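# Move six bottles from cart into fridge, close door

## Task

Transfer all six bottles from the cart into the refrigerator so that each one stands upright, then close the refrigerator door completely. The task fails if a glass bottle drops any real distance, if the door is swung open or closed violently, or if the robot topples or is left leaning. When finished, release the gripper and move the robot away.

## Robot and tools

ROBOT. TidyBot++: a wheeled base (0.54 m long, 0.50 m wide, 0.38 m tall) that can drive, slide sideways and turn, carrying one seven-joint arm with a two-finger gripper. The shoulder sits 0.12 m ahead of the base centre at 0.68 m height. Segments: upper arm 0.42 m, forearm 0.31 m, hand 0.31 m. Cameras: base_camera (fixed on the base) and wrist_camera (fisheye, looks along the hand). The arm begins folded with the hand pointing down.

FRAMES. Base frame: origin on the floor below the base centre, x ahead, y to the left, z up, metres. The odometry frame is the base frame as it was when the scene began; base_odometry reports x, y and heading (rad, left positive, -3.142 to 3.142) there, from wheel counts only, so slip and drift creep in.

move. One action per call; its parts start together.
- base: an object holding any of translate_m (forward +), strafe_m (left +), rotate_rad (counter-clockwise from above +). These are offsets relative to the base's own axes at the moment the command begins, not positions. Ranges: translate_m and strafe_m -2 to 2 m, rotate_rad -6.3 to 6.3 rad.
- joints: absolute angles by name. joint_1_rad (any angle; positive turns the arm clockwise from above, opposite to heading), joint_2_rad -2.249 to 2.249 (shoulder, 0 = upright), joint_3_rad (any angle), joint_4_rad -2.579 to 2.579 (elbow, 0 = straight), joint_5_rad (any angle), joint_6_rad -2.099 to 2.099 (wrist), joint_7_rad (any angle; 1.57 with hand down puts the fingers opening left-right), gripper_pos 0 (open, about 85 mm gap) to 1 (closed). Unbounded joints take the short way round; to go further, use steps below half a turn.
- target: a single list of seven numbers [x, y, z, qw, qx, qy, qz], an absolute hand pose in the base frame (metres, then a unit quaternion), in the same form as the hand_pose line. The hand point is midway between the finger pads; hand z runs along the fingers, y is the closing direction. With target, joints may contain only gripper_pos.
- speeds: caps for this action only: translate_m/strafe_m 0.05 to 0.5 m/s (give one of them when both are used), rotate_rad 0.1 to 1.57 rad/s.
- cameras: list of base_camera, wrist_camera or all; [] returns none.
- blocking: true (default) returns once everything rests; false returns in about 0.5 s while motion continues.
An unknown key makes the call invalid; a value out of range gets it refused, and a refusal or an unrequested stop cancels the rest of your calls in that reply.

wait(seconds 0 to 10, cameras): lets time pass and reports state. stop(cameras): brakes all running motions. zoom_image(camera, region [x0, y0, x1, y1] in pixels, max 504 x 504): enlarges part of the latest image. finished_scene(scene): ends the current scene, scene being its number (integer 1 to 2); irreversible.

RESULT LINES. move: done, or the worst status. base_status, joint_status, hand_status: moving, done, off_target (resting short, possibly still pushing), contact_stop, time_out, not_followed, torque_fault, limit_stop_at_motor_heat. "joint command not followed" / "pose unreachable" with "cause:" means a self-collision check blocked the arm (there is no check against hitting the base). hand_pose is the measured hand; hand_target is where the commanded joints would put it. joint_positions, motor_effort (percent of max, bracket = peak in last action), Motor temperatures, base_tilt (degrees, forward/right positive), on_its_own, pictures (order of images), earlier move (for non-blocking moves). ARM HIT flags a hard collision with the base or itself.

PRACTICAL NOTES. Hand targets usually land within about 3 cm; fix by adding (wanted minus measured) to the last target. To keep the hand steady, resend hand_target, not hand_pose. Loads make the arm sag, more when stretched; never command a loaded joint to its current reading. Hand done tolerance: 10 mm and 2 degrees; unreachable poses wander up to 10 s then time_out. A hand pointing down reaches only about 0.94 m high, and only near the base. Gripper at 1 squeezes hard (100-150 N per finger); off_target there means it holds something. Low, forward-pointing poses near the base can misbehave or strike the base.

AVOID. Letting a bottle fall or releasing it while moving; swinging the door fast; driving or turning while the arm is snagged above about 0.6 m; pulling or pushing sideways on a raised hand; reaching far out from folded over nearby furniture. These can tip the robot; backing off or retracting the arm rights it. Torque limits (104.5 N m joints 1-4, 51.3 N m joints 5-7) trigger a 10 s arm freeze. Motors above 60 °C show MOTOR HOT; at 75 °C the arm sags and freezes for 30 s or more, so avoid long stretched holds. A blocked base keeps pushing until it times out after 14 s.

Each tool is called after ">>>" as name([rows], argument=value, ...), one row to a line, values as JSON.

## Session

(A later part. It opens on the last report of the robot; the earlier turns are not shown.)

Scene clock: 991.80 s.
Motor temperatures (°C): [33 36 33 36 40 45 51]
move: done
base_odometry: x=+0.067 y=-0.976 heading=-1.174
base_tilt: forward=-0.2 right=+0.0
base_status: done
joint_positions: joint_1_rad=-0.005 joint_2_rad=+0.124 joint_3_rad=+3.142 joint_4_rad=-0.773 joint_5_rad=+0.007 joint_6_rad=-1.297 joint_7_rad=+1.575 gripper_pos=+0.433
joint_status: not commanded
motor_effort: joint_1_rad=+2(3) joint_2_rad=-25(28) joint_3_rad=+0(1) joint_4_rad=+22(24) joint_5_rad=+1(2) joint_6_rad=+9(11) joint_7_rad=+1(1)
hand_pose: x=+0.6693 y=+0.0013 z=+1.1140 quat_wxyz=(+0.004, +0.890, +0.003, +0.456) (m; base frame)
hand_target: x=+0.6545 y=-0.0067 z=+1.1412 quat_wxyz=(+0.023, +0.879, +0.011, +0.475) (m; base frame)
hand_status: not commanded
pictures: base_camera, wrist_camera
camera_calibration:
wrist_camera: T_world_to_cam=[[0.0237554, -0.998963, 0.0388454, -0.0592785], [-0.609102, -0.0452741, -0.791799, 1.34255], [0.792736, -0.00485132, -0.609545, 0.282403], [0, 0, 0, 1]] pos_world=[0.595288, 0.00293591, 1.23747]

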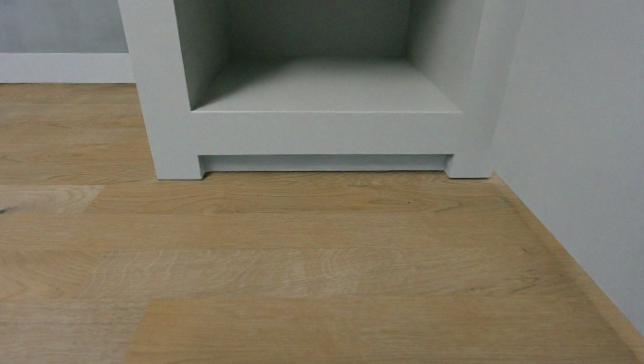

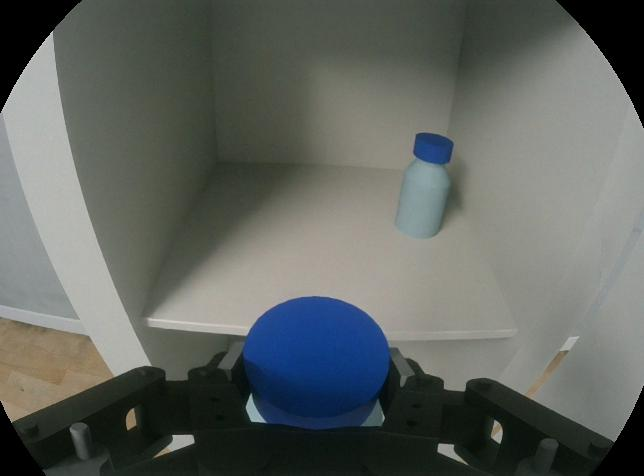

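>>> move(base={"translate_m": 0.364, "strafe_m": 0.015}, speeds={"translate_m": 0.35}, joints={"joint_1_rad": 0.071}, cameras=["wrist_camera"])

>>> move(joints={"joint_2_rad": 0.118, "joint_4_rad": -0.85, "joint_6_rad": -1.17}, cameras=[])

>>> move(joints={"joint_2_rad": 0.12, "joint_4_rad": -0.88, "joint_6_rad": -1.145}, cameras=["wrist_camera"])

Scene clock: 1022.87 s.
Motor temperatures (°C): [33 36 33 36 40 45 51]
move: done
base_odometry: x=+0.222 y=-1.306 heading=-1.174
base_tilt: forward=-0.2 right=+0.1
base_status: done
joint_positions: joint_1_rad=+0.063 joint_2_rad=+0.126 joint_3_rad=+3.144 joint_4_rad=-0.772 joint_5_rad=+0.007 joint_6_rad=-1.299 joint_7_rad=+1.575 gripper_pos=+0.433
joint_status: all done
motor_effort: joint_1_rad=+2(4) joint_2_rad=-25(28) joint_3_rad=-1(2) joint_4_rad=+22(24) joint_5_rad=+1(2) joint_6_rad=+8(11) joint_7_rad=+1(1)
hand_pose: x=+0.6687 y=-0.0366 z=+1.1129 quat_wxyz=(+0.019, +0.890, -0.028, +0.455) (m; base frame)
hand_target: x=+0.6524 y=-0.0474 z=+1.1412 quat_wxyz=(+0.041, +0.879, -0.023, +0.474) (m; base frame)
hand_status: not commanded
pictures: wrist_camera
camera_calibration:
wrist_camera: T_world_to_cam=[[-0.0451605, -0.998218, 0.0389943, -0.0511782], [-0.612844, -0.00314246, -0.790198, 1.34194], [0.788913, -0.0595831, -0.61161, 0.284872], [0, 0, 0, 1]] pos_world=[0.595348, -0.0298965, 1.23662]

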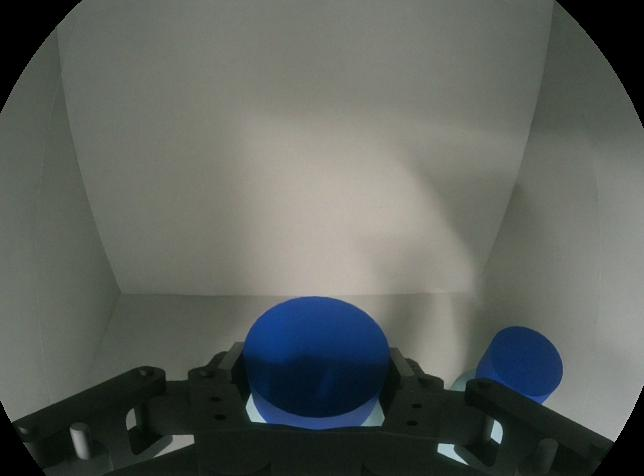

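Scene clock: 1023.83 s.
Motor temperatures (°C): [33 36 33 36 40 45 51]
move: done
base_odometry: x=+0.222 y=-1.306 heading=-1.174
base_tilt: forward=-0.3 right=+0.0
base_status: not commanded
joint_positions: joint_1_rad=+0.063 joint_2_rad=+0.136 joint_3_rad=+3.144 joint_4_rad=-0.867 joint_5_rad=+0.007 joint_6_rad=-1.226 joint_7_rad=+1.575 gripper_pos=+0.433
joint_status: all done
motor_effort: joint_1_rad=+2(2) joint_2_rad=-26(28) joint_3_rad=+0(1) joint_4_rad=+23(25) joint_5_rad=+0(1) joint_6_rad=+9(11) joint_7_rad=+1(1)
hand_pose: x=+0.6862 y=-0.0377 z=+1.0772 quat_wxyz=(+0.019, +0.897, -0.028, +0.440) (m; base frame)
hand_target: x=+0.6879 y=-0.0494 z=+1.1107 quat_wxyz=(+0.042, +0.876, -0.020, +0.479) (m; base frame)
hand_status: not commanded
pictures: none
No camera images: "cameras" was empty.

Scene clock: 1024.50 s.
Motor temperatures (°C): [33 36 33 36 40 45 51]
move: done
base_odometry: x=+0.222 y=-1.306 heading=-1.174
base_tilt: forward=-0.3 right=+0.0
base_status: not commanded
joint_positions: joint_1_rad=+0.063 joint_2_rad=+0.138 joint_3_rad=+3.144 joint_4_rad=-0.896 joint_5_rad=+0.007 joint_6_rad=-1.202 joint_7_rad=+1.575 gripper_pos=+0.433
joint_status: all done
motor_effort: joint_1_rad=+2(2) joint_2_rad=-27(28) joint_3_rad=-1(1) joint_4_rad=+24(24) joint_5_rad=+0(1) joint_6_rad=+9(11) joint_7_rad=+1(1)
hand_pose: x=+0.6907 y=-0.0380 z=+1.0675 quat_wxyz=(+0.019, +0.899, -0.028, +0.437) (m; base frame)
hand_target: x=+0.6931 y=-0.0497 z=+1.1005 quat_wxyz=(+0.042, +0.878, -0.020, +0.476) (m; base frame)
hand_status: not commanded
pictures: wrist_camera
camera_calibration:
wrist_camera: T_world_to_cam=[[-0.0430791, -0.998325, 0.0386163, -0.0508145], [-0.642928, -0.00188351, -0.765924, 1.31443], [0.764714, -0.0578229, -0.64177, 0.288616], [0, 0, 0, 1]] pos_world=[0.622186, -0.031565, 1.19394]

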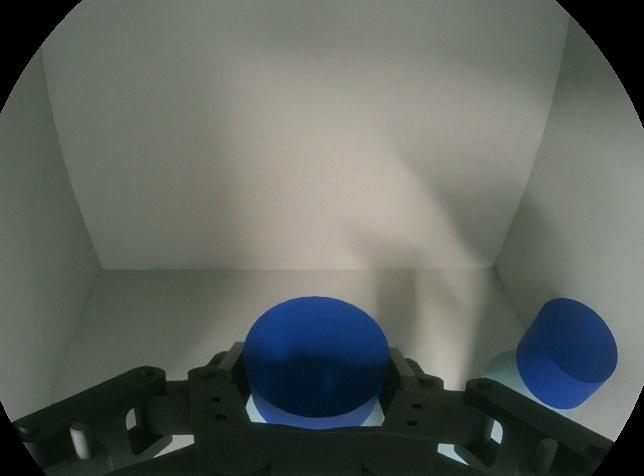

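>>> move(joints={"joint_2_rad": 0.121, "joint_4_rad": -0.895, "joint_6_rad": -1.14}, cameras=[])

>>> move(joints={"joint_2_rad": 0.122, "joint_4_rad": -0.912, "joint_6_rad": -1.132}, cameras=[])

>>> move(joints={"gripper_pos": 0.33}, cameras=[])

>>> move(joints={"gripper_pos": 0.12}, cameras=[])

>>> move(base={"translate_m": -0.14, "strafe_m": 0.008}, speeds={"translate_m": 0.15}, cameras=["wrist_camera"])

Scene clock: 1037.27 s.
Motor temperatures (°C): [33 36 33 36 40 45 51]
move: done
base_odometry: x=+0.222 y=-1.306 heading=-1.174
base_tilt: forward=-0.3 right=+0.0
base_status: not commanded
joint_positions: joint_1_rad=+0.063 joint_2_rad=+0.138 joint_3_rad=+3.144 joint_4_rad=-0.909 joint_5_rad=+0.007 joint_6_rad=-1.196 joint_7_rad=+1.575 gripper_pos=+0.433
joint_status: all done
motor_effort: joint_1_rad=+2(2) joint_2_rad=-26(27) joint_3_rad=+0(1) joint_4_rad=+23(24) joint_5_rad=+1(2) joint_6_rad=+9(9) joint_7_rad=+1(1)
hand_pose: x=+0.6914 y=-0.0380 z=+1.0623 quat_wxyz=(+0.019, +0.900, -0.028, +0.434) (m; base frame)
hand_target: x=+0.6943 y=-0.0497 z=+1.0933 quat_wxyz=(+0.041, +0.881, -0.020, +0.472) (m; base frame)
hand_status: not commanded
pictures: none
No camera images: "cameras" was empty.

Scene clock: 1037.80 s.
Motor temperatures (°C): [33 36 33 36 40 45 51]
move: done
base_odometry: x=+0.222 y=-1.306 heading=-1.174
base_tilt: forward=-0.2 right=+0.0
base_status: not commanded
joint_positions: joint_1_rad=+0.063 joint_2_rad=+0.137 joint_3_rad=+3.144 joint_4_rad=-0.916 joint_5_rad=+0.007 joint_6_rad=-1.184 joint_7_rad=+1.575 gripper_pos=+0.433
joint_status: all done
motor_effort: joint_1_rad=+2(2) joint_2_rad=-25(26) joint_3_rad=+1(1) joint_4_rad=+22(23) joint_5_rad=+1(1) joint_6_rad=+8(10) joint_7_rad=+1(1)
hand_pose: x=+0.6930 y=-0.0381 z=+1.0622 quat_wxyz=(+0.019, +0.899, -0.028, +0.437) (m; base frame)
hand_target: x=+0.6960 y=-0.0498 z=+1.0858 quat_wxyz=(+0.041, +0.883, -0.019, +0.467) (m; base frame)
hand_status: not commanded
pictures: none
No camera images: "cameras" was empty.

Scene clock: 1038.57 s.
Motor temperatures (°C): [33 36 33 36 40 45 51]
move: done
base_odometry: x=+0.222 y=-1.306 heading=-1.174
base_tilt: forward=-0.2 right=+0.1
base_status: not commanded
joint_positions: joint_1_rad=+0.063 joint_2_rad=+0.135 joint_3_rad=+3.144 joint_4_rad=-0.916 joint_5_rad=+0.007 joint_6_rad=-1.168 joint_7_rad=+1.575 gripper_pos=+0.330
joint_status: all done
motor_effort: joint_1_rad=+2(2) joint_2_rad=-23(26) joint_3_rad=+0(1) joint_4_rad=+20(24) joint_5_rad=+1(1) joint_6_rad=+8(10) joint_7_rad=+1(1)
hand_pose: x=+0.6952 y=-0.0382 z=+1.0669 quat_wxyz=(+0.019, +0.895, -0.028, +0.445) (m; base frame)
hand_target: x=+0.6960 y=-0.0498 z=+1.0858 quat_wxyz=(+0.041, +0.883, -0.019, +0.467) (m; base frame)
hand_status: not commanded
pictures: none
No camera images: "cameras" was empty.

Scene clock: 1039.20 s.
Motor temperatures (°C): [33 36 33 36 40 45 51]
move: done
base_odometry: x=+0.222 y=-1.306 heading=-1.174
base_tilt: forward=-0.2 right=+0.0
base_status: not commanded
joint_positions: joint_1_rad=+0.063 joint_2_rad=+0.135 joint_3_rad=+3.144 joint_4_rad=-0.916 joint_5_rad=+0.007 joint_6_rad=-1.168 joint_7_rad=+1.575 gripper_pos=+0.120
joint_status: all done
motor_effort: joint_1_rad=+2(2) joint_2_rad=-23(23) joint_3_rad=+1(1) joint_4_rad=+20(20) joint_5_rad=+1(2) joint_6_rad=+7(7) joint_7_rad=+1(1)
hand_pose: x=+0.6952 y=-0.0382 z=+1.0669 quat_wxyz=(+0.019, +0.895, -0.028, +0.445) (m; base frame)
hand_target: x=+0.6960 y=-0.0498 z=+1.0858 quat_wxyz=(+0.041, +0.883, -0.019, +0.467) (m; base frame)
hand_status: not commanded
pictures: none
No camera images: "cameras" was empty.

Scene clock: 1040.80 s.
Motor temperatures (°C): [33 36 33 36 40 45 51]
move: done
base_odometry: x=+0.175 y=-1.174 heading=-1.174
base_tilt: forward=-0.3 right=+0.0
base_status: done
joint_positions: joint_1_rad=+0.063 joint_2_rad=+0.125 joint_3_rad=+3.144 joint_4_rad=-0.916 joint_5_rad=+0.007 joint_6_rad=-1.168 joint_7_rad=+1.575 gripper_pos=+0.120
joint_status: not commanded
motor_effort: joint_1_rad=+2(4) joint_2_rad=-23(27) joint_3_rad=+0(2) joint_4_rad=+20(21) joint_5_rad=+1(2) joint_6_rad=+7(8) joint_7_rad=+1(1)
hand_pose: x=+0.6914 y=-0.0381 z=+1.0727 quat_wxyz=(+0.019, +0.893, -0.028, +0.449) (m; base frame)
hand_target: x=+0.6960 y=-0.0498 z=+1.0858 quat_wxyz=(+0.041, +0.883, -0.019, +0.467) (m; base frame)
hand_status: not commanded
pictures: wrist_camera
camera_calibration:
wrist_camera: T_world_to_cam=[[-0.044113, -0.998254, 0.0392762, -0.0511382], [-0.622766, -0.0032634, -0.782401, 1.3225], [0.781163, -0.0589739, -0.621535, 0.258367], [0, 0, 0, 1]] pos_world=[0.619527, -0.0314962, 1.19732]

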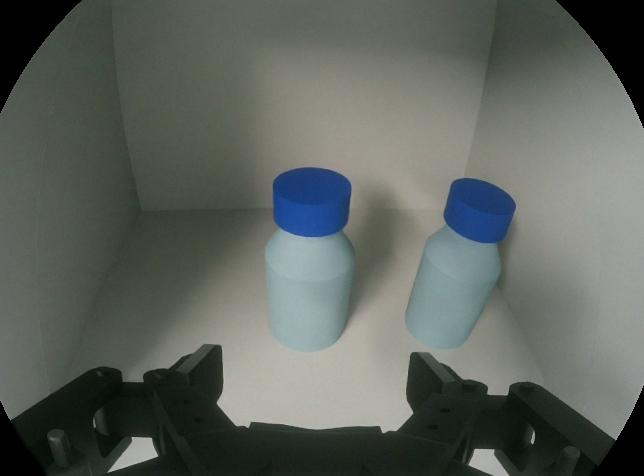

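>>> move(base={"translate_m": -0.72}, joints={"joint_1_rad": -0.012, "joint_2_rad": -0.5, "joint_4_rad": -1.9, "joint_6_rad": -0.5, "gripper_pos": 0.1}, cameras=[])

>>> move(base={"translate_m": -0.688, "strafe_m": -1.268, "rotate_rad": -0.494}, joints={"joint_2_rad": -0.085, "joint_4_rad": -1.425, "joint_6_rad": -0.87, "gripper_pos": 0.27}, cameras=["wrist_camera"])

Scene clock: 1059.87 s.
Motor temperatures (°C): [33 36 33 36 40 45 51]
move: done
base_odometry: x=-0.103 y=-0.510 heading=-1.174
base_tilt: forward=-0.2 right=+0.0
base_status: done
joint_positions: joint_1_rad=+0.007 joint_2_rad=-0.494 joint_3_rad=+3.144 joint_4_rad=-1.893 joint_5_rad=+0.007 joint_6_rad=-0.543 joint_7_rad=+1.575 gripper_pos=+0.100
joint_status: all done
motor_effort: joint_1_rad=+2(3) joint_2_rad=-4(26) joint_3_rad=+0(1) joint_4_rad=+23(24) joint_5_rad=+0(2) joint_6_rad=+6(9) joint_7_rad=+1(1)
hand_pose: x=+0.5193 y=-0.0040 z=+0.9929 quat_wxyz=(+0.007, +0.825, -0.001, +0.564) (m; base frame)
hand_target: x=+0.5217 y=+0.0007 z=+1.0039 quat_wxyz=(+0.021, +0.813, +0.024, +0.581) (m; base frame)
hand_status: not commanded
pictures: none
No camera images: "cameras" was empty.

Scene clock: 1064.23 s.
Motor temperatures (°C): [33 36 33 36 40 45 51]
move: done
base_odometry: x=-1.539 y=-0.365 heading=-1.669
base_tilt: forward=-0.2 right=+0.0
base_status: done
joint_positions: joint_1_rad=-0.005 joint_2_rad=-0.095 joint_3_rad=+3.141 joint_4_rad=-1.449 joint_5_rad=+0.007 joint_6_rad=-0.828 joint_7_rad=+1.575 gripper_pos=+0.270
joint_status: all done
motor_effort: joint_1_rad=+2(4) joint_2_rad=-17(18) joint_3_rad=+0(3) joint_4_rad=+22(24) joint_5_rad=+1(2) joint_6_rad=+7(9) joint_7_rad=+1(1)
hand_pose: x=+0.6413 y=+0.0029 z=+0.9898 quat_wxyz=(+0.003, +0.887, +0.005, +0.462) (m; base frame)
hand_target: x=+0.6392 y=-0.0010 z=+0.9874 quat_wxyz=(+0.021, +0.893, +0.022, +0.449) (m; base frame)
hand_status: not commanded
pictures: wrist_camera
camera_calibration:
wrist_camera: T_world_to_cam=[[0.0286388, -0.998765, 0.0406015, -0.0570628], [-0.59905, -0.0496649, -0.79917, 1.2281], [0.800199, -0.00143507, -0.599733, 0.214455], [0, 0, 0, 1]] pos_world=[0.565722, 0.00430889, 1.11239]

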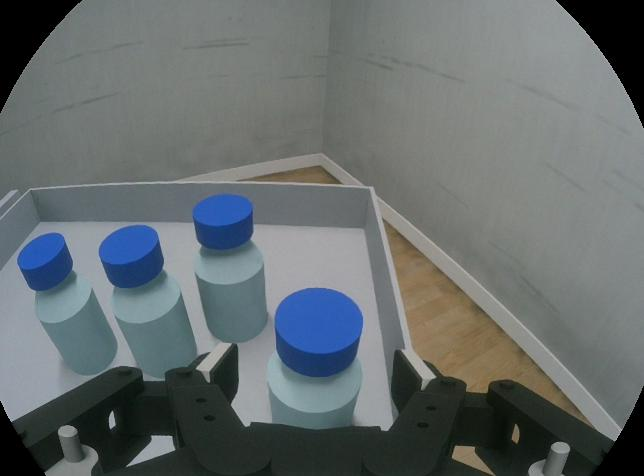

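>>> move(base={"translate_m": 0.013, "strafe_m": -0.002}, joints={"joint_2_rad": 0.0, "joint_4_rad": -1.42, "joint_6_rad": -0.78}, cameras=[])

>>> move(joints={"joint_2_rad": 0.063, "joint_4_rad": -1.42, "joint_6_rad": -0.712}, cameras=["wrist_camera"])

Scene clock: 1077.40 s.
Motor temperatures (°C): [33 36 33 36 40 45 51]
move: done
base_odometry: x=-1.542 y=-0.378 heading=-1.669
base_tilt: forward=-0.2 right=+0.0
base_status: done
joint_positions: joint_1_rad=-0.005 joint_2_rad=-0.001 joint_3_rad=+3.141 joint_4_rad=-1.438 joint_5_rad=+0.007 joint_6_rad=-0.802 joint_7_rad=+1.575 gripper_pos=+0.270
joint_status: all done
motor_effort: joint_1_rad=+2(3) joint_2_rad=-20(23) joint_3_rad=+0(1) joint_4_rad=+22(24) joint_5_rad=+1(2) joint_6_rad=+6(8) joint_7_rad=+1(1)
hand_pose: x=+0.6746 y=+0.0031 z=+0.9518 quat_wxyz=(+0.003, +0.900, +0.006, +0.436) (m; base frame)
hand_target: x=+0.6815 y=+0.0002 z=+0.9667 quat_wxyz=(+0.021, +0.891, +0.024, +0.453) (m; base frame)
hand_status: not commanded
pictures: none
No camera images: "cameras" was empty.

Scene clock: 1078.30 s.
Motor temperatures (°C): [33 36 33 36 40 45 51]
move: done
base_odometry: x=-1.542 y=-0.378 heading=-1.669
base_tilt: forward=-0.2 right=+0.1
base_status: not commanded
joint_positions: joint_1_rad=-0.005 joint_2_rad=+0.056 joint_3_rad=+3.141 joint_4_rad=-1.438 joint_5_rad=+0.007 joint_6_rad=-0.749 joint_7_rad=+1.575 gripper_pos=+0.270
joint_status: all done
motor_effort: joint_1_rad=+2(2) joint_2_rad=-22(24) joint_3_rad=+0(1) joint_4_rad=+22(23) joint_5_rad=+0(1) joint_6_rad=+6(8) joint_7_rad=+1(1)
hand_pose: x=+0.6996 y=+0.0033 z=+0.9325 quat_wxyz=(+0.003, +0.901, +0.006, +0.435) (m; base frame)
hand_target: x=+0.7113 y=+0.0011 z=+0.9475 quat_wxyz=(+0.020, +0.890, +0.025, +0.456) (m; base frame)
hand_status: not commanded
pictures: wrist_camera
camera_calibration:
wrist_camera: T_world_to_cam=[[0.0315752, -0.998737, 0.0390827, -0.0566341], [-0.646393, -0.050229, -0.76135, 1.21517], [0.762351, -0.00122306, -0.647162, 0.204081], [0, 0, 0, 1]] pos_world=[0.631687, 0.00472403, 1.05946]

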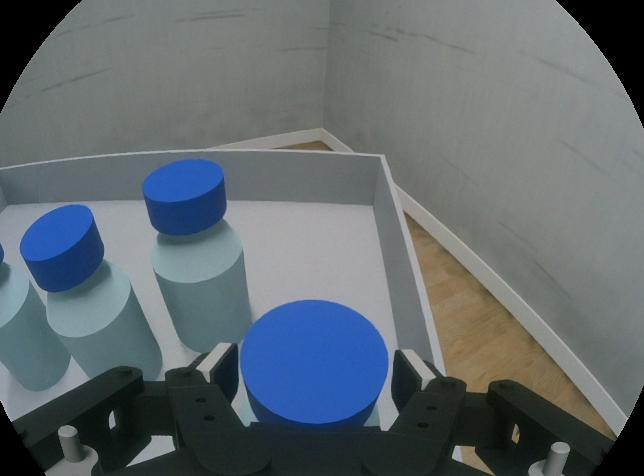

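>>> move(joints={"gripper_pos": 0.56}, cameras=[])

>>> move(joints={"joint_2_rad": 0.1, "joint_4_rad": -0.735, "joint_6_rad": -1.315}, cameras=["wrist_camera"])

>>> move(base={"translate_m": -0.199, "strafe_m": 1.346, "rotate_rad": 0.493}, cameras=[])

>>> move(base={"translate_m": 0.7, "strafe_m": 0.07})

Scene clock: 1096.17 s.
Motor temperatures (°C): [33 36 33 36 40 45 51]
move: off_target
base_odometry: x=-1.542 y=-0.378 heading=-1.669
base_tilt: forward=-0.2 right=+0.0
base_status: not commanded
joint_positions: joint_1_rad=-0.005 joint_2_rad=+0.056 joint_3_rad=+3.141 joint_4_rad=-1.437 joint_5_rad=+0.007 joint_6_rad=-0.748 joint_7_rad=+1.575 gripper_pos=+0.431
joint_status: gripper_pos off_target (ended at +0.431, target +0.560)
motor_effort: joint_1_rad=+3(4) joint_2_rad=-21(22) joint_3_rad=+0(2) joint_4_rad=+22(23) joint_5_rad=+2(2) joint_6_rad=+8(8) joint_7_rad=+1(1)
hand_pose: x=+0.6999 y=+0.0035 z=+0.9330 quat_wxyz=(+0.003, +0.900, +0.006, +0.435) (m; base frame)
hand_target: x=+0.7113 y=+0.0011 z=+0.9475 quat_wxyz=(+0.020, +0.890, +0.025, +0.456) (m; base frame)
hand_status: not commanded
pictures: none
No camera images: "cameras" was empty.

Scene clock: 1098.43 s.
Motor temperatures (°C): [33 36 33 36 40 45 51]
move: off_target
base_odometry: x=-1.542 y=-0.378 heading=-1.669
base_tilt: forward=-0.2 right=+0.0
base_status: not commanded
joint_positions: joint_1_rad=-0.005 joint_2_rad=+0.107 joint_3_rad=+3.141 joint_4_rad=-0.778 joint_5_rad=+0.007 joint_6_rad=-1.293 joint_7_rad=+1.575 gripper_pos=+0.431
joint_status: joint_4_rad off_target (ended at -0.778, target -0.735); the others done
motor_effort: joint_1_rad=+2(3) joint_2_rad=-25(30) joint_3_rad=-1(1) joint_4_rad=+23(29) joint_5_rad=+0(2) joint_6_rad=+10(11) joint_7_rad=+1(1)
hand_pose: x=+0.6629 y=+0.0026 z=+1.1214 quat_wxyz=(+0.003, +0.886, +0.004, +0.463) (m; base frame)
hand_target: x=+0.6545 y=-0.0030 z=+1.1412 quat_wxyz=(+0.021, +0.879, +0.014, +0.475) (m; base frame)
hand_status: not commanded
pictures: wrist_camera
camera_calibration:
wrist_camera: T_world_to_cam=[[0.0256379, -0.998911, 0.0389741, -0.0595774], [-0.596801, -0.0465711, -0.801037, 1.3468], [0.80198, -0.00272288, -0.597345, 0.272236], [0, 0, 0, 1]] pos_world=[0.586972, 0.00395071, 1.24378]

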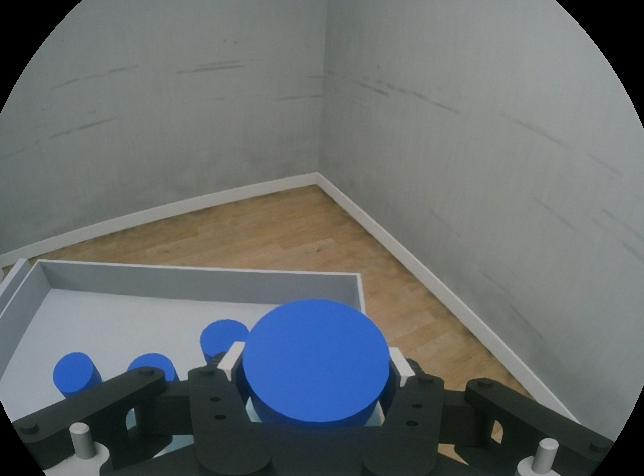

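Scene clock: 1102.70 s.
Motor temperatures (°C): [33 36 33 36 40 45 51]
move: done
base_odometry: x=-0.183 y=-0.312 heading=-1.175
base_tilt: forward=-0.3 right=+0.0
base_status: done
joint_positions: joint_1_rad=-0.012 joint_2_rad=+0.114 joint_3_rad=+3.142 joint_4_rad=-0.778 joint_5_rad=+0.008 joint_6_rad=-1.296 joint_7_rad=+1.575 gripper_pos=+0.431
joint_status: not commanded
motor_effort: joint_1_rad=+2(6) joint_2_rad=-25(27) joint_3_rad=+1(5) joint_4_rad=+22(24) joint_5_rad=+0(4) joint_6_rad=+10(11) joint_7_rad=+1(1)
hand_pose: x=+0.6654 y=+0.0049 z=+1.1170 quat_wxyz=(+0.002, +0.888, +0.006, +0.459) (m; base frame)
hand_target: x=+0.6545 y=-0.0030 z=+1.1412 quat_wxyz=(+0.021, +0.879, +0.014, +0.475) (m; base frame)
hand_status: not commanded
pictures: none
No camera images: "cameras" was empty.

Scene clock: 1105.33 s.
Motor temperatures (°C): [33 36 33 36 40 45 51]
move: done
base_odometry: x=+0.151 y=-0.931 heading=-1.175
base_tilt: forward=-0.2 right=+0.0
base_status: done
joint_positions: joint_1_rad=-0.012 joint_2_rad=+0.127 joint_3_rad=+3.142 joint_4_rad=-0.776 joint_5_rad=+0.008 joint_6_rad=-1.300 joint_7_rad=+1.575 gripper_pos=+0.431
joint_status: not commanded
motor_effort: joint_1_rad=+2(3) joint_2_rad=-26(29) joint_3_rad=-1(1) joint_4_rad=+23(24) joint_5_rad=+1(2) joint_6_rad=+9(11) joint_7_rad=+1(1)
hand_pose: x=+0.6703 y=+0.0049 z=+1.1099 quat_wxyz=(+0.002, +0.892, +0.006, +0.452) (m; base frame)
hand_target: x=+0.6545 y=-0.0030 z=+1.1412 quat_wxyz=(+0.021, +0.879, +0.014, +0.475) (m; base frame)
hand_status: not commanded
pictures: base_camera, wrist_camera
camera_calibration:
wrist_camera: T_world_to_cam=[[0.0305936, -0.998765, 0.039139, -0.0604385], [-0.616176, -0.0496772, -0.78604, 1.33845], [0.787014, -0.0000687214, -0.616935, 0.291111], [0, 0, 0, 1]] pos_world=[0.597463, 0.0061467, 1.23404]

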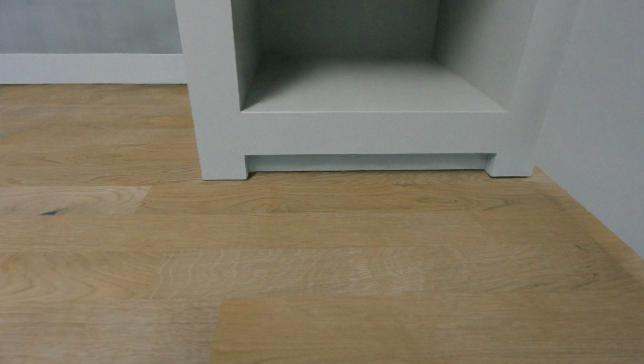

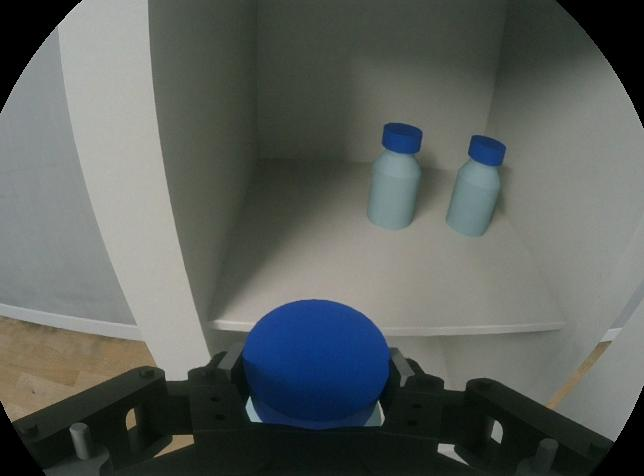

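>>> move(base={"translate_m": 0.364, "strafe_m": 0.03}, speeds={"translate_m": 0.35}, cameras=["wrist_camera"])

>>> move(joints={"joint_2_rad": 0.118, "joint_4_rad": -0.85, "joint_6_rad": -1.17}, cameras=[])

>>> move(joints={"joint_2_rad": 0.12, "joint_4_rad": -0.88, "joint_6_rad": -1.145}, cameras=["wrist_camera"])

Scene clock: 1126.63 s.
Motor temperatures (°C): [33 36 33 36 40 45 51]
move: done
base_odometry: x=+0.319 y=-1.255 heading=-1.174
base_tilt: forward=-0.2 right=+0.0
base_status: done
joint_positions: joint_1_rad=-0.012 joint_2_rad=+0.129 joint_3_rad=+3.142 joint_4_rad=-0.774 joint_5_rad=+0.008 joint_6_rad=-1.302 joint_7_rad=+1.575 gripper_pos=+0.431
joint_status: not commanded
motor_effort: joint_1_rad=+2(3) joint_2_rad=-26(29) joint_3_rad=+0(1) joint_4_rad=+23(24) joint_5_rad=+1(2) joint_6_rad=+9(11) joint_7_rad=+1(1)
hand_pose: x=+0.6707 y=+0.0049 z=+1.1090 quat_wxyz=(+0.002, +0.892, +0.006, +0.451) (m; base frame)
hand_target: x=+0.6545 y=-0.0030 z=+1.1412 quat_wxyz=(+0.021, +0.879, +0.014, +0.475) (m; base frame)
hand_status: not commanded
pictures: wrist_camera
camera_calibration:
wrist_camera: T_world_to_cam=[[0.0306717, -0.998765, 0.0390873, -0.0604107], [-0.617952, -0.0496846, -0.784644, 1.33772], [0.785617, -0.0000877021, -0.618713, 0.293183], [0, 0, 0, 1]] pos_world=[0.598171, 0.00615371, 1.23339]

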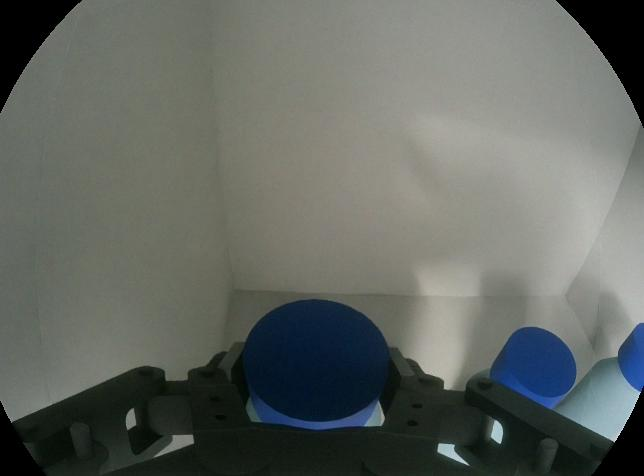

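Scene clock: 1127.60 s.
Motor temperatures (°C): [33 36 33 36 40 45 51]
move: done
base_odometry: x=+0.319 y=-1.255 heading=-1.174
base_tilt: forward=-0.2 right=+0.0
base_status: not commanded
joint_positions: joint_1_rad=-0.012 joint_2_rad=+0.139 joint_3_rad=+3.142 joint_4_rad=-0.870 joint_5_rad=+0.008 joint_6_rad=-1.228 joint_7_rad=+1.575 gripper_pos=+0.431
joint_status: all done
motor_effort: joint_1_rad=+2(3) joint_2_rad=-27(29) joint_3_rad=+0(1) joint_4_rad=+24(25) joint_5_rad=+0(1) joint_6_rad=+10(11) joint_7_rad=+1(1)
hand_pose: x=+0.6882 y=+0.0052 z=+1.0732 quat_wxyz=(+0.002, +0.900, +0.006, +0.437) (m; base frame)
hand_target: x=+0.6900 y=-0.0021 z=+1.1107 quat_wxyz=(+0.022, +0.876, +0.016, +0.481) (m; base frame)
hand_status: not commanded
pictures: none
No camera images: "cameras" was empty.

Scene clock: 1128.27 s.
Motor temperatures (°C): [33 36 33 36 40 45 51]
move: done
base_odometry: x=+0.319 y=-1.255 heading=-1.174
base_tilt: forward=-0.2 right=+0.0
base_status: not commanded
joint_positions: joint_1_rad=-0.012 joint_2_rad=+0.141 joint_3_rad=+3.142 joint_4_rad=-0.899 joint_5_rad=+0.008 joint_6_rad=-1.204 joint_7_rad=+1.575 gripper_pos=+0.431
joint_status: all done
motor_effort: joint_1_rad=+2(2) joint_2_rad=-27(28) joint_3_rad=+0(1) joint_4_rad=+25(25) joint_5_rad=+1(1) joint_6_rad=+9(11) joint_7_rad=+1(1)
hand_pose: x=+0.6927 y=+0.0053 z=+1.0636 quat_wxyz=(+0.003, +0.901, +0.006, +0.434) (m; base frame)
hand_target: x=+0.6953 y=-0.0019 z=+1.1004 quat_wxyz=(+0.022, +0.878, +0.017, +0.478) (m; base frame)
hand_status: not commanded
pictures: wrist_camera
camera_calibration:
wrist_camera: T_world_to_cam=[[0.0327957, -0.998711, 0.0387404, -0.0600985], [-0.647306, -0.0507578, -0.760538, 1.31036], [0.761524, -0.000134586, -0.648137, 0.295797], [0, 0, 0, 1]] pos_world=[0.624917, 0.00652971, 1.19062]

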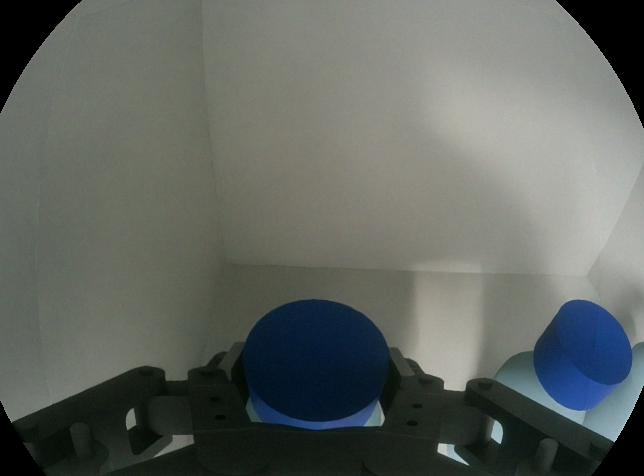

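>>> move(joints={"joint_2_rad": 0.12, "joint_4_rad": -0.893, "joint_6_rad": -1.137}, cameras=[])

>>> move(joints={"gripper_pos": 0.33}, cameras=[])

>>> move(joints={"gripper_pos": 0.12}, cameras=[])

>>> move(base={"translate_m": -0.14}, speeds={"translate_m": 0.15}, cameras=["wrist_camera"])

Scene clock: 1137.90 s.
Motor temperatures (°C): [33 36 33 36 40 45 51]
move: done
base_odometry: x=+0.319 y=-1.255 heading=-1.174
base_tilt: forward=-0.3 right=+0.0
base_status: not commanded
joint_positions: joint_1_rad=-0.012 joint_2_rad=+0.141 joint_3_rad=+3.142 joint_4_rad=-0.907 joint_5_rad=+0.008 joint_6_rad=-1.193 joint_7_rad=+1.575 gripper_pos=+0.431
joint_status: all done
motor_effort: joint_1_rad=+2(2) joint_2_rad=-27(28) joint_3_rad=-1(1) joint_4_rad=+24(24) joint_5_rad=+1(1) joint_6_rad=+9(10) joint_7_rad=+1(1)
hand_pose: x=+0.6944 y=+0.0053 z=+1.0619 quat_wxyz=(+0.003, +0.900, +0.006, +0.435) (m; base frame)
hand_target: x=+0.6966 y=-0.0018 z=+1.0957 quat_wxyz=(+0.022, +0.879, +0.017, +0.475) (m; base frame)
hand_status: not commanded
pictures: none
No camera images: "cameras" was empty.

Scene clock: 1138.73 s.
Motor temperatures (°C): [33 36 33 36 40 45 51]
move: done
base_odometry: x=+0.319 y=-1.255 heading=-1.174
base_tilt: forward=-0.3 right=+0.0
base_status: not commanded
joint_positions: joint_1_rad=-0.012 joint_2_rad=+0.131 joint_3_rad=+3.142 joint_4_rad=-0.903 joint_5_rad=+0.008 joint_6_rad=-1.172 joint_7_rad=+1.575 gripper_pos=+0.330
joint_status: all done
motor_effort: joint_1_rad=+2(3) joint_2_rad=-22(28) joint_3_rad=+0(1) joint_4_rad=+19(24) joint_5_rad=+1(1) joint_6_rad=+6(10) joint_7_rad=+1(1)
hand_pose: x=+0.6946 y=+0.0053 z=+1.0751 quat_wxyz=(+0.002, +0.892, +0.006, +0.451) (m; base frame)
hand_target: x=+0.6966 y=-0.0018 z=+1.0957 quat_wxyz=(+0.022, +0.879, +0.017, +0.475) (m; base frame)
hand_status: not commanded
pictures: none
No camera images: "cameras" was empty.

Scene clock: 1139.37 s.
Motor temperatures (°C): [33 36 33 36 40 45 51]
move: done
base_odometry: x=+0.319 y=-1.255 heading=-1.174
base_tilt: forward=-0.3 right=+0.0
base_status: not commanded
joint_positions: joint_1_rad=-0.012 joint_2_rad=+0.131 joint_3_rad=+3.142 joint_4_rad=-0.903 joint_5_rad=+0.008 joint_6_rad=-1.172 joint_7_rad=+1.575 gripper_pos=+0.120
joint_status: all done
motor_effort: joint_1_rad=+2(2) joint_2_rad=-23(23) joint_3_rad=+0(1) joint_4_rad=+20(21) joint_5_rad=+1(2) joint_6_rad=+7(7) joint_7_rad=+1(1)
hand_pose: x=+0.6946 y=+0.0053 z=+1.0751 quat_wxyz=(+0.002, +0.892, +0.006, +0.451) (m; base frame)
hand_target: x=+0.6966 y=-0.0018 z=+1.0957 quat_wxyz=(+0.022, +0.879, +0.017, +0.475) (m; base frame)
hand_status: not commanded
pictures: none
No camera images: "cameras" was empty.

Scene clock: 1140.97 s.
Motor temperatures (°C): [33 36 33 36 40 45 51]
move: done
base_odometry: x=+0.266 y=-1.126 heading=-1.174
base_tilt: forward=-0.3 right=+0.0
base_status: done
joint_positions: joint_1_rad=-0.012 joint_2_rad=+0.122 joint_3_rad=+3.142 joint_4_rad=-0.903 joint_5_rad=+0.008 joint_6_rad=-1.172 joint_7_rad=+1.575 gripper_pos=+0.120
joint_status: not commanded
motor_effort: joint_1_rad=+2(4) joint_2_rad=-22(27) joint_3_rad=+0(2) joint_4_rad=+20(21) joint_5_rad=+1(2) joint_6_rad=+7(8) joint_7_rad=+1(1)
hand_pose: x=+0.6911 y=+0.0053 z=+1.0802 quat_wxyz=(+0.002, +0.890, +0.006, +0.455) (m; base frame)
hand_target: x=+0.6966 y=-0.0018 z=+1.0957 quat_wxyz=(+0.022, +0.879, +0.017, +0.475) (m; base frame)
hand_status: not commanded
pictures: wrist_camera
camera_calibration:
wrist_camera: T_world_to_cam=[[0.0311789, -0.998719, 0.0398509, -0.0607636], [-0.610997, -0.0505978, -0.790014, 1.32869], [0.791019, 0.000282995, -0.611792, 0.248167], [0, 0, 0, 1]] pos_world=[0.617413, 0.00647255, 1.20393]

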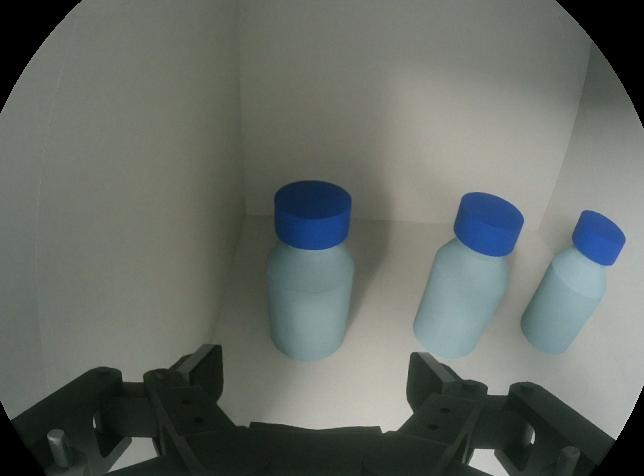

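>>> move(cameras=["wrist_camera", "base_camera"])

Scene clock: 1194.03 s.
Motor temperatures (°C): [33 36 33 36 40 45 51]
base_odometry: x=+0.266 y=-1.126 heading=-1.174
base_tilt: forward=-0.3 right=+0.0
base_status: done
joint_positions: joint_1_rad=-0.012 joint_2_rad=+0.122 joint_3_rad=+3.142 joint_4_rad=-0.903 joint_5_rad=+0.008 joint_6_rad=-1.172 joint_7_rad=+1.575 gripper_pos=+0.120
joint_status: not commanded
motor_effort: joint_1_rad=+2(4) joint_2_rad=-22(27) joint_3_rad=+0(2) joint_4_rad=+20(21) joint_5_rad=+1(2) joint_6_rad=+7(8) joint_7_rad=+1(1)
hand_pose: x=+0.6911 y=+0.0053 z=+1.0802 quat_wxyz=(+0.002, +0.890, +0.006, +0.455) (m; base frame)
hand_target: x=+0.6966 y=-0.0018 z=+1.0957 quat_wxyz=(+0.022, +0.879, +0.017, +0.475) (m; base frame)
hand_status: not commanded
pictures: base_camera, wrist_camera
camera_calibration:
wrist_camera: T_world_to_cam=[[0.0311789, -0.998719, 0.0398509, -0.0607636], [-0.610997, -0.0505978, -0.790014, 1.32869], [0.791019, 0.000282995, -0.611792, 0.248167], [0, 0, 0, 1]] pos_world=[0.617413, 0.00647255, 1.20393]

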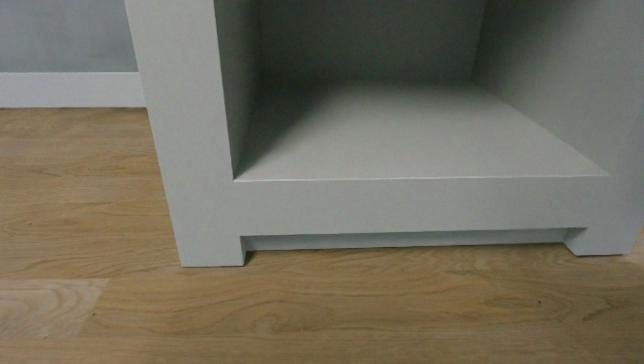

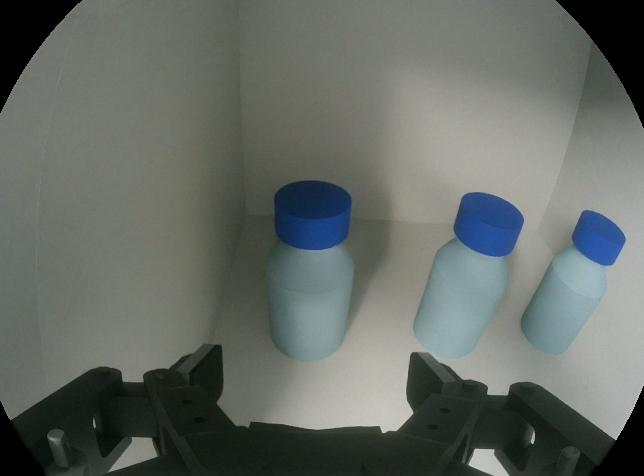

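>>> move(base={"translate_m": -0.73}, joints={"joint_1_rad": -0.012, "joint_2_rad": -0.5, "joint_4_rad": -1.9, "joint_6_rad": -0.5, "gripper_pos": 0.1}, cameras=["base_camera"])

>>> move(base={"translate_m": -0.503, "strafe_m": -1.179, "rotate_rad": -0.494}, joints={"joint_1_rad": -0.012, "joint_2_rad": -0.085, "joint_4_rad": -1.425, "joint_6_rad": -0.87, "gripper_pos": 0.27}, cameras=["wrist_camera", "base_camera"])

Scene clock: 1238.83 s.
Motor temperatures (°C): [33 36 33 36 40 45 51]
move: done
base_odometry: x=-0.016 y=-0.452 heading=-1.174
base_tilt: forward=-0.3 right=+0.0
base_status: done
joint_positions: joint_1_rad=-0.012 joint_2_rad=-0.494 joint_3_rad=+3.142 joint_4_rad=-1.893 joint_5_rad=+0.008 joint_6_rad=-0.543 joint_7_rad=+1.575 gripper_pos=+0.100
joint_status: all done
motor_effort: joint_1_rad=+2(4) joint_2_rad=-3(27) joint_3_rad=+0(1) joint_4_rad=+23(24) joint_5_rad=+1(2) joint_6_rad=+8(9) joint_7_rad=+1(1)
hand_pose: x=+0.5193 y=+0.0043 z=+0.9929 quat_wxyz=(+0.001, +0.825, +0.008, +0.564) (m; base frame)
hand_target: x=+0.5217 y=+0.0007 z=+1.0039 quat_wxyz=(+0.021, +0.813, +0.024, +0.581) (m; base frame)
hand_status: not commanded
pictures: base_camera

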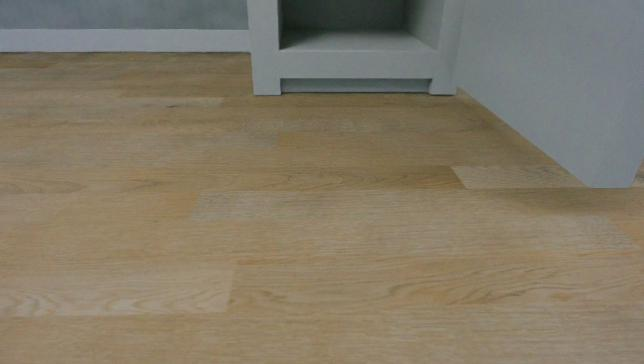

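Scene clock: 1242.87 s.
Motor temperatures (°C): [33 36 33 36 40 45 51]
move: done
base_odometry: x=-1.298 y=-0.443 heading=-1.669
base_tilt: forward=-0.3 right=+0.0
base_status: done
joint_positions: joint_1_rad=-0.012 joint_2_rad=-0.095 joint_3_rad=+3.140 joint_4_rad=-1.449 joint_5_rad=+0.008 joint_6_rad=-0.828 joint_7_rad=+1.575 gripper_pos=+0.270
joint_status: all done
motor_effort: joint_1_rad=+2(5) joint_2_rad=-16(18) joint_3_rad=+0(3) joint_4_rad=+22(25) joint_5_rad=+1(2) joint_6_rad=+6(9) joint_7_rad=+1(1)
hand_pose: x=+0.6410 y=+0.0065 z=+0.9902 quat_wxyz=(+0.002, +0.887, +0.009, +0.462) (m; base frame)
hand_target: x=+0.6392 y=-0.0010 z=+0.9874 quat_wxyz=(+0.021, +0.893, +0.022, +0.449) (m; base frame)
hand_status: not commanded
pictures: base_camera, wrist_camera
camera_calibration:
wrist_camera: T_world_to_cam=[[0.0354903, -0.998518, 0.041249, -0.0585733], [-0.598098, -0.0542891, -0.799582, 1.22825], [0.800637, 0.0037065, -0.599139, 0.213975], [0, 0, 0, 1]] pos_world=[0.565376, 0.00740091, 1.1127]

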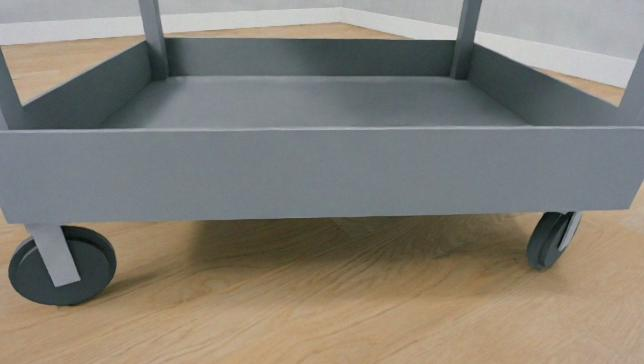

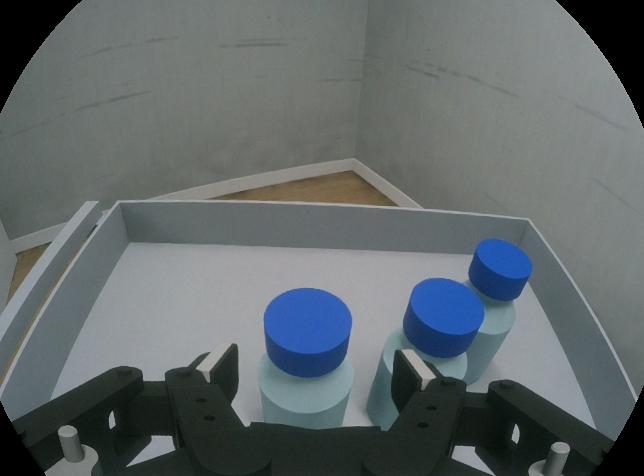

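>>> move(base={"translate_m": 0.010, "strafe_m": 0.0045}, joints={"joint_1_rad": -0.012, "joint_2_rad": 0.0, "joint_4_rad": -1.42, "joint_6_rad": -0.78, "gripper_pos": 0.27}, cameras=["wrist_camera"])

Scene clock: 1256.50 s.
Motor temperatures (°C): [33 36 33 36 40 45 51]
move: done
base_odometry: x=-1.295 y=-0.454 heading=-1.670
base_tilt: forward=-0.2 right=+0.1
base_status: done
joint_positions: joint_1_rad=-0.012 joint_2_rad=-0.002 joint_3_rad=+3.140 joint_4_rad=-1.438 joint_5_rad=+0.008 joint_6_rad=-0.802 joint_7_rad=+1.575 gripper_pos=+0.270
joint_status: all done
motor_effort: joint_1_rad=+2(3) joint_2_rad=-20(23) joint_3_rad=-1(2) joint_4_rad=+21(24) joint_5_rad=+1(1) joint_6_rad=+6(8) joint_7_rad=+1(1)
hand_pose: x=+0.6741 y=+0.0069 z=+0.9518 quat_wxyz=(+0.002, +0.900, +0.009, +0.436) (m; base frame)
hand_target: x=+0.6815 y=+0.0002 z=+0.9667 quat_wxyz=(+0.021, +0.891, +0.024, +0.453) (m; base frame)
hand_status: not commanded
pictures: wrist_camera
camera_calibration:
wrist_camera: T_world_to_cam=[[0.0380462, -0.998484, 0.0397836, -0.0580495], [-0.643508, -0.0549397, -0.763465, 1.21361], [0.764493, 0.0034459, -0.644623, 0.232084], [0, 0, 0, 1]] pos_world=[0.605751, 0.00791425, 1.07847]

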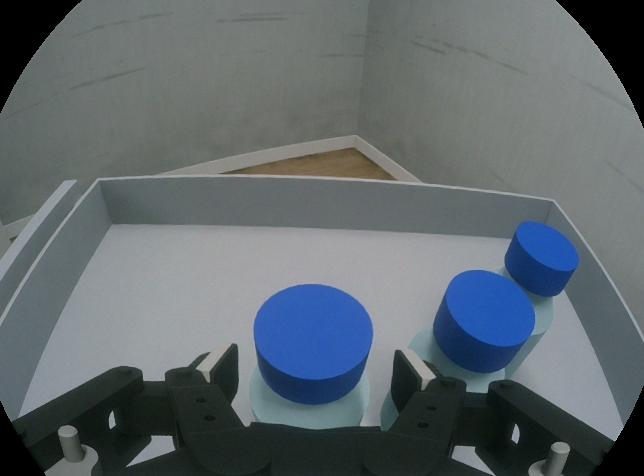

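>>> move(joints={"joint_1_rad": -0.012, "joint_2_rad": 0.063, "joint_4_rad": -1.42, "joint_6_rad": -0.712, "gripper_pos": 0.27}, cameras=["wrist_camera"])

Scene clock: 1265.50 s.
Motor temperatures (°C): [33 36 33 36 40 45 51]
move: done
base_odometry: x=-1.295 y=-0.454 heading=-1.670
base_tilt: forward=-0.2 right=+0.0
base_status: not commanded
joint_positions: joint_1_rad=-0.012 joint_2_rad=+0.056 joint_3_rad=+3.140 joint_4_rad=-1.438 joint_5_rad=+0.008 joint_6_rad=-0.749 joint_7_rad=+1.575 gripper_pos=+0.270
joint_status: all done
motor_effort: joint_1_rad=+2(3) joint_2_rad=-22(24) joint_3_rad=+0(2) joint_4_rad=+22(23) joint_5_rad=+1(1) joint_6_rad=+7(8) joint_7_rad=+1(1)
hand_pose: x=+0.6995 y=+0.0073 z=+0.9321 quat_wxyz=(+0.002, +0.901, +0.009, +0.434) (m; base frame)
hand_target: x=+0.7113 y=+0.0011 z=+0.9475 quat_wxyz=(+0.020, +0.890, +0.025, +0.456) (m; base frame)
hand_status: not commanded
pictures: wrist_camera
camera_calibration:
wrist_camera: T_world_to_cam=[[0.0386318, -0.998467, 0.0396431, -0.0581045], [-0.646647, -0.0552258, -0.760788, 1.21468], [0.76181, 0.00375555, -0.647789, 0.204811], [0, 0, 0, 1]] pos_world=[0.631685, 0.00829691, 1.05909]

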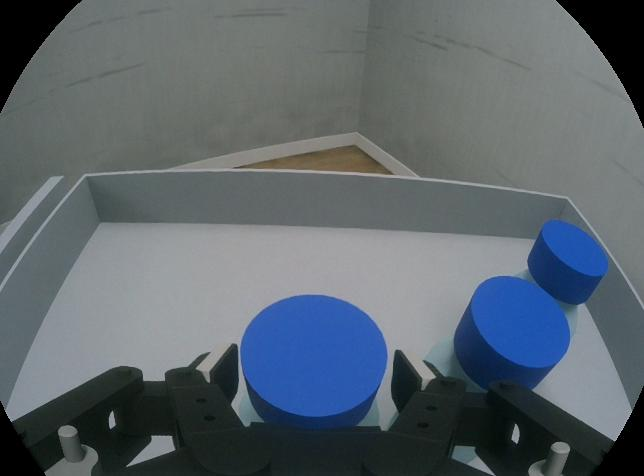

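>>> move(joints={"gripper_pos": 0.56}, cameras=[])

>>> move(joints={"joint_1_rad": -0.012, "joint_2_rad": 0.1, "joint_4_rad": -0.735, "joint_6_rad": -1.315}, cameras=["wrist_camera"])

Scene clock: 1271.77 s.
Motor temperatures (°C): [33 36 33 36 40 45 51]
move: off_target
base_odometry: x=-1.295 y=-0.454 heading=-1.670
base_tilt: forward=-0.2 right=+0.0
base_status: not commanded
joint_positions: joint_1_rad=-0.012 joint_2_rad=+0.056 joint_3_rad=+3.140 joint_4_rad=-1.437 joint_5_rad=+0.008 joint_6_rad=-0.748 joint_7_rad=+1.575 gripper_pos=+0.434
joint_status: gripper_pos off_target (ended at +0.434, target +0.560)
motor_effort: joint_1_rad=+3(4) joint_2_rad=-22(22) joint_3_rad=+0(3) joint_4_rad=+23(24) joint_5_rad=+1(2) joint_6_rad=+8(9) joint_7_rad=+1(1)
hand_pose: x=+0.6998 y=+0.0074 z=+0.9327 quat_wxyz=(+0.002, +0.900, +0.009, +0.435) (m; base frame)
hand_target: x=+0.7113 y=+0.0011 z=+0.9475 quat_wxyz=(+0.020, +0.890, +0.025, +0.456) (m; base frame)
hand_status: not commanded
pictures: none
No camera images: "cameras" was empty.

Scene clock: 1274.03 s.
Motor temperatures (°C): [33 36 33 36 40 45 51]
move: off_target
base_odometry: x=-1.295 y=-0.454 heading=-1.670
base_tilt: forward=-0.2 right=+0.1
base_status: not commanded
joint_positions: joint_1_rad=-0.012 joint_2_rad=+0.106 joint_3_rad=+3.140 joint_4_rad=-0.777 joint_5_rad=+0.008 joint_6_rad=-1.293 joint_7_rad=+1.575 gripper_pos=+0.434
joint_status: joint_4_rad off_target (ended at -0.777, target -0.735); the others done
motor_effort: joint_1_rad=+2(3) joint_2_rad=-25(30) joint_3_rad=-1(1) joint_4_rad=+22(28) joint_5_rad=+1(1) joint_6_rad=+10(11) joint_7_rad=+1(1)
hand_pose: x=+0.6626 y=+0.0062 z=+1.1223 quat_wxyz=(+0.002, +0.886, +0.007, +0.464) (m; base frame)
hand_target: x=+0.6545 y=-0.0030 z=+1.1412 quat_wxyz=(+0.021, +0.879, +0.014, +0.475) (m; base frame)
hand_status: not commanded
pictures: wrist_camera
camera_calibration:
wrist_camera: T_world_to_cam=[[0.0322179, -0.998703, 0.0394273, -0.0608561], [-0.594855, -0.0508604, -0.802222, 1.34759], [0.803187, 0.00239242, -0.595722, 0.27037], [0, 0, 0, 1]] pos_world=[0.586427, 0.00711512, 1.24453]

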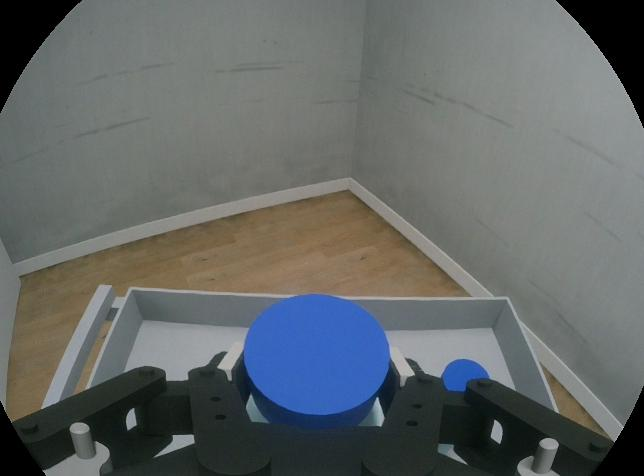

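>>> move(base={"translate_m": -0.254, "strafe_m": 1.096, "rotate_rad": 0.494}, cameras=["base_camera"])

>>> move(base={"translate_m": 0.70}, cameras=["base_camera", "wrist_camera"])

Scene clock: 1289.47 s.
Motor temperatures (°C): [33 36 33 36 40 45 51]
move: done
base_odometry: x=-0.179 y=-0.309 heading=-1.175
base_tilt: forward=-0.3 right=-0.1
base_status: done
joint_positions: joint_1_rad=-0.012 joint_2_rad=+0.114 joint_3_rad=+3.142 joint_4_rad=-0.777 joint_5_rad=+0.008 joint_6_rad=-1.296 joint_7_rad=+1.575 gripper_pos=+0.434
joint_status: not commanded
motor_effort: joint_1_rad=+2(5) joint_2_rad=-25(27) joint_3_rad=+0(4) joint_4_rad=+23(24) joint_5_rad=+1(3) joint_6_rad=+10(11) joint_7_rad=+1(1)
hand_pose: x=+0.6652 y=+0.0049 z=+1.1178 quat_wxyz=(+0.002, +0.888, +0.006, +0.460) (m; base frame)
hand_target: x=+0.6545 y=-0.0030 z=+1.1412 quat_wxyz=(+0.021, +0.879, +0.014, +0.475) (m; base frame)
hand_status: not commanded
pictures: base_camera

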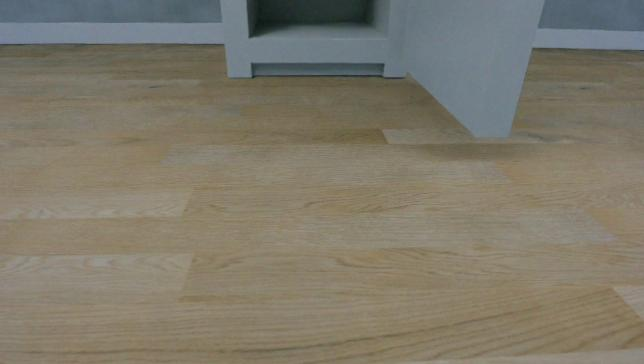

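Scene clock: 1292.13 s.
Motor temperatures (°C): [33 36 33 36 40 45 51]
move: done
base_odometry: x=+0.091 y=-0.955 heading=-1.174
base_tilt: forward=-0.3 right=+0.0
base_status: done
joint_positions: joint_1_rad=-0.012 joint_2_rad=+0.125 joint_3_rad=+3.142 joint_4_rad=-0.775 joint_5_rad=+0.008 joint_6_rad=-1.299 joint_7_rad=+1.575 gripper_pos=+0.434
joint_status: not commanded
motor_effort: joint_1_rad=+2(3) joint_2_rad=-26(29) joint_3_rad=+1(2) joint_4_rad=+23(24) joint_5_rad=+1(2) joint_6_rad=+10(11) joint_7_rad=+1(1)
hand_pose: x=+0.6696 y=+0.0049 z=+1.1115 quat_wxyz=(+0.003, +0.891, +0.006, +0.454) (m; base frame)
hand_target: x=+0.6545 y=-0.0030 z=+1.1412 quat_wxyz=(+0.021, +0.879, +0.014, +0.475) (m; base frame)
hand_status: not commanded
pictures: base_camera, wrist_camera
camera_calibration:
wrist_camera: T_world_to_cam=[[0.0304293, -0.998755, 0.0395312, -0.06082], [-0.613374, -0.0498857, -0.788216, 1.33985], [0.789206, -0.000262541, -0.614128, 0.288126], [0, 0, 0, 1]] pos_world=[0.596286, 0.00617057, 1.23544]

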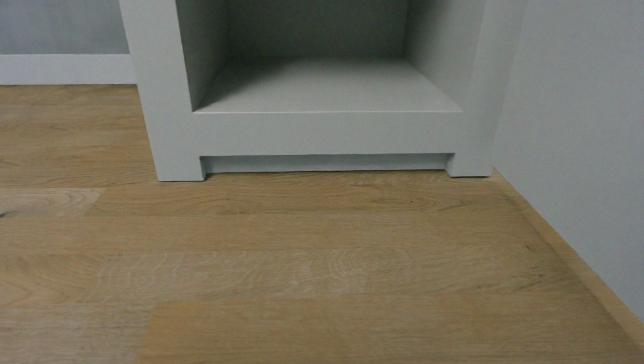

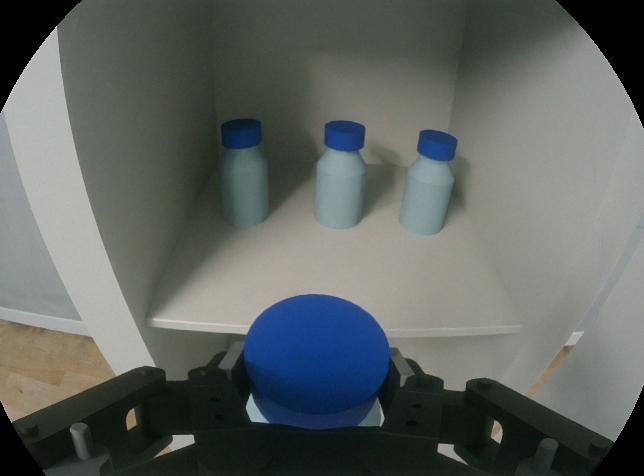

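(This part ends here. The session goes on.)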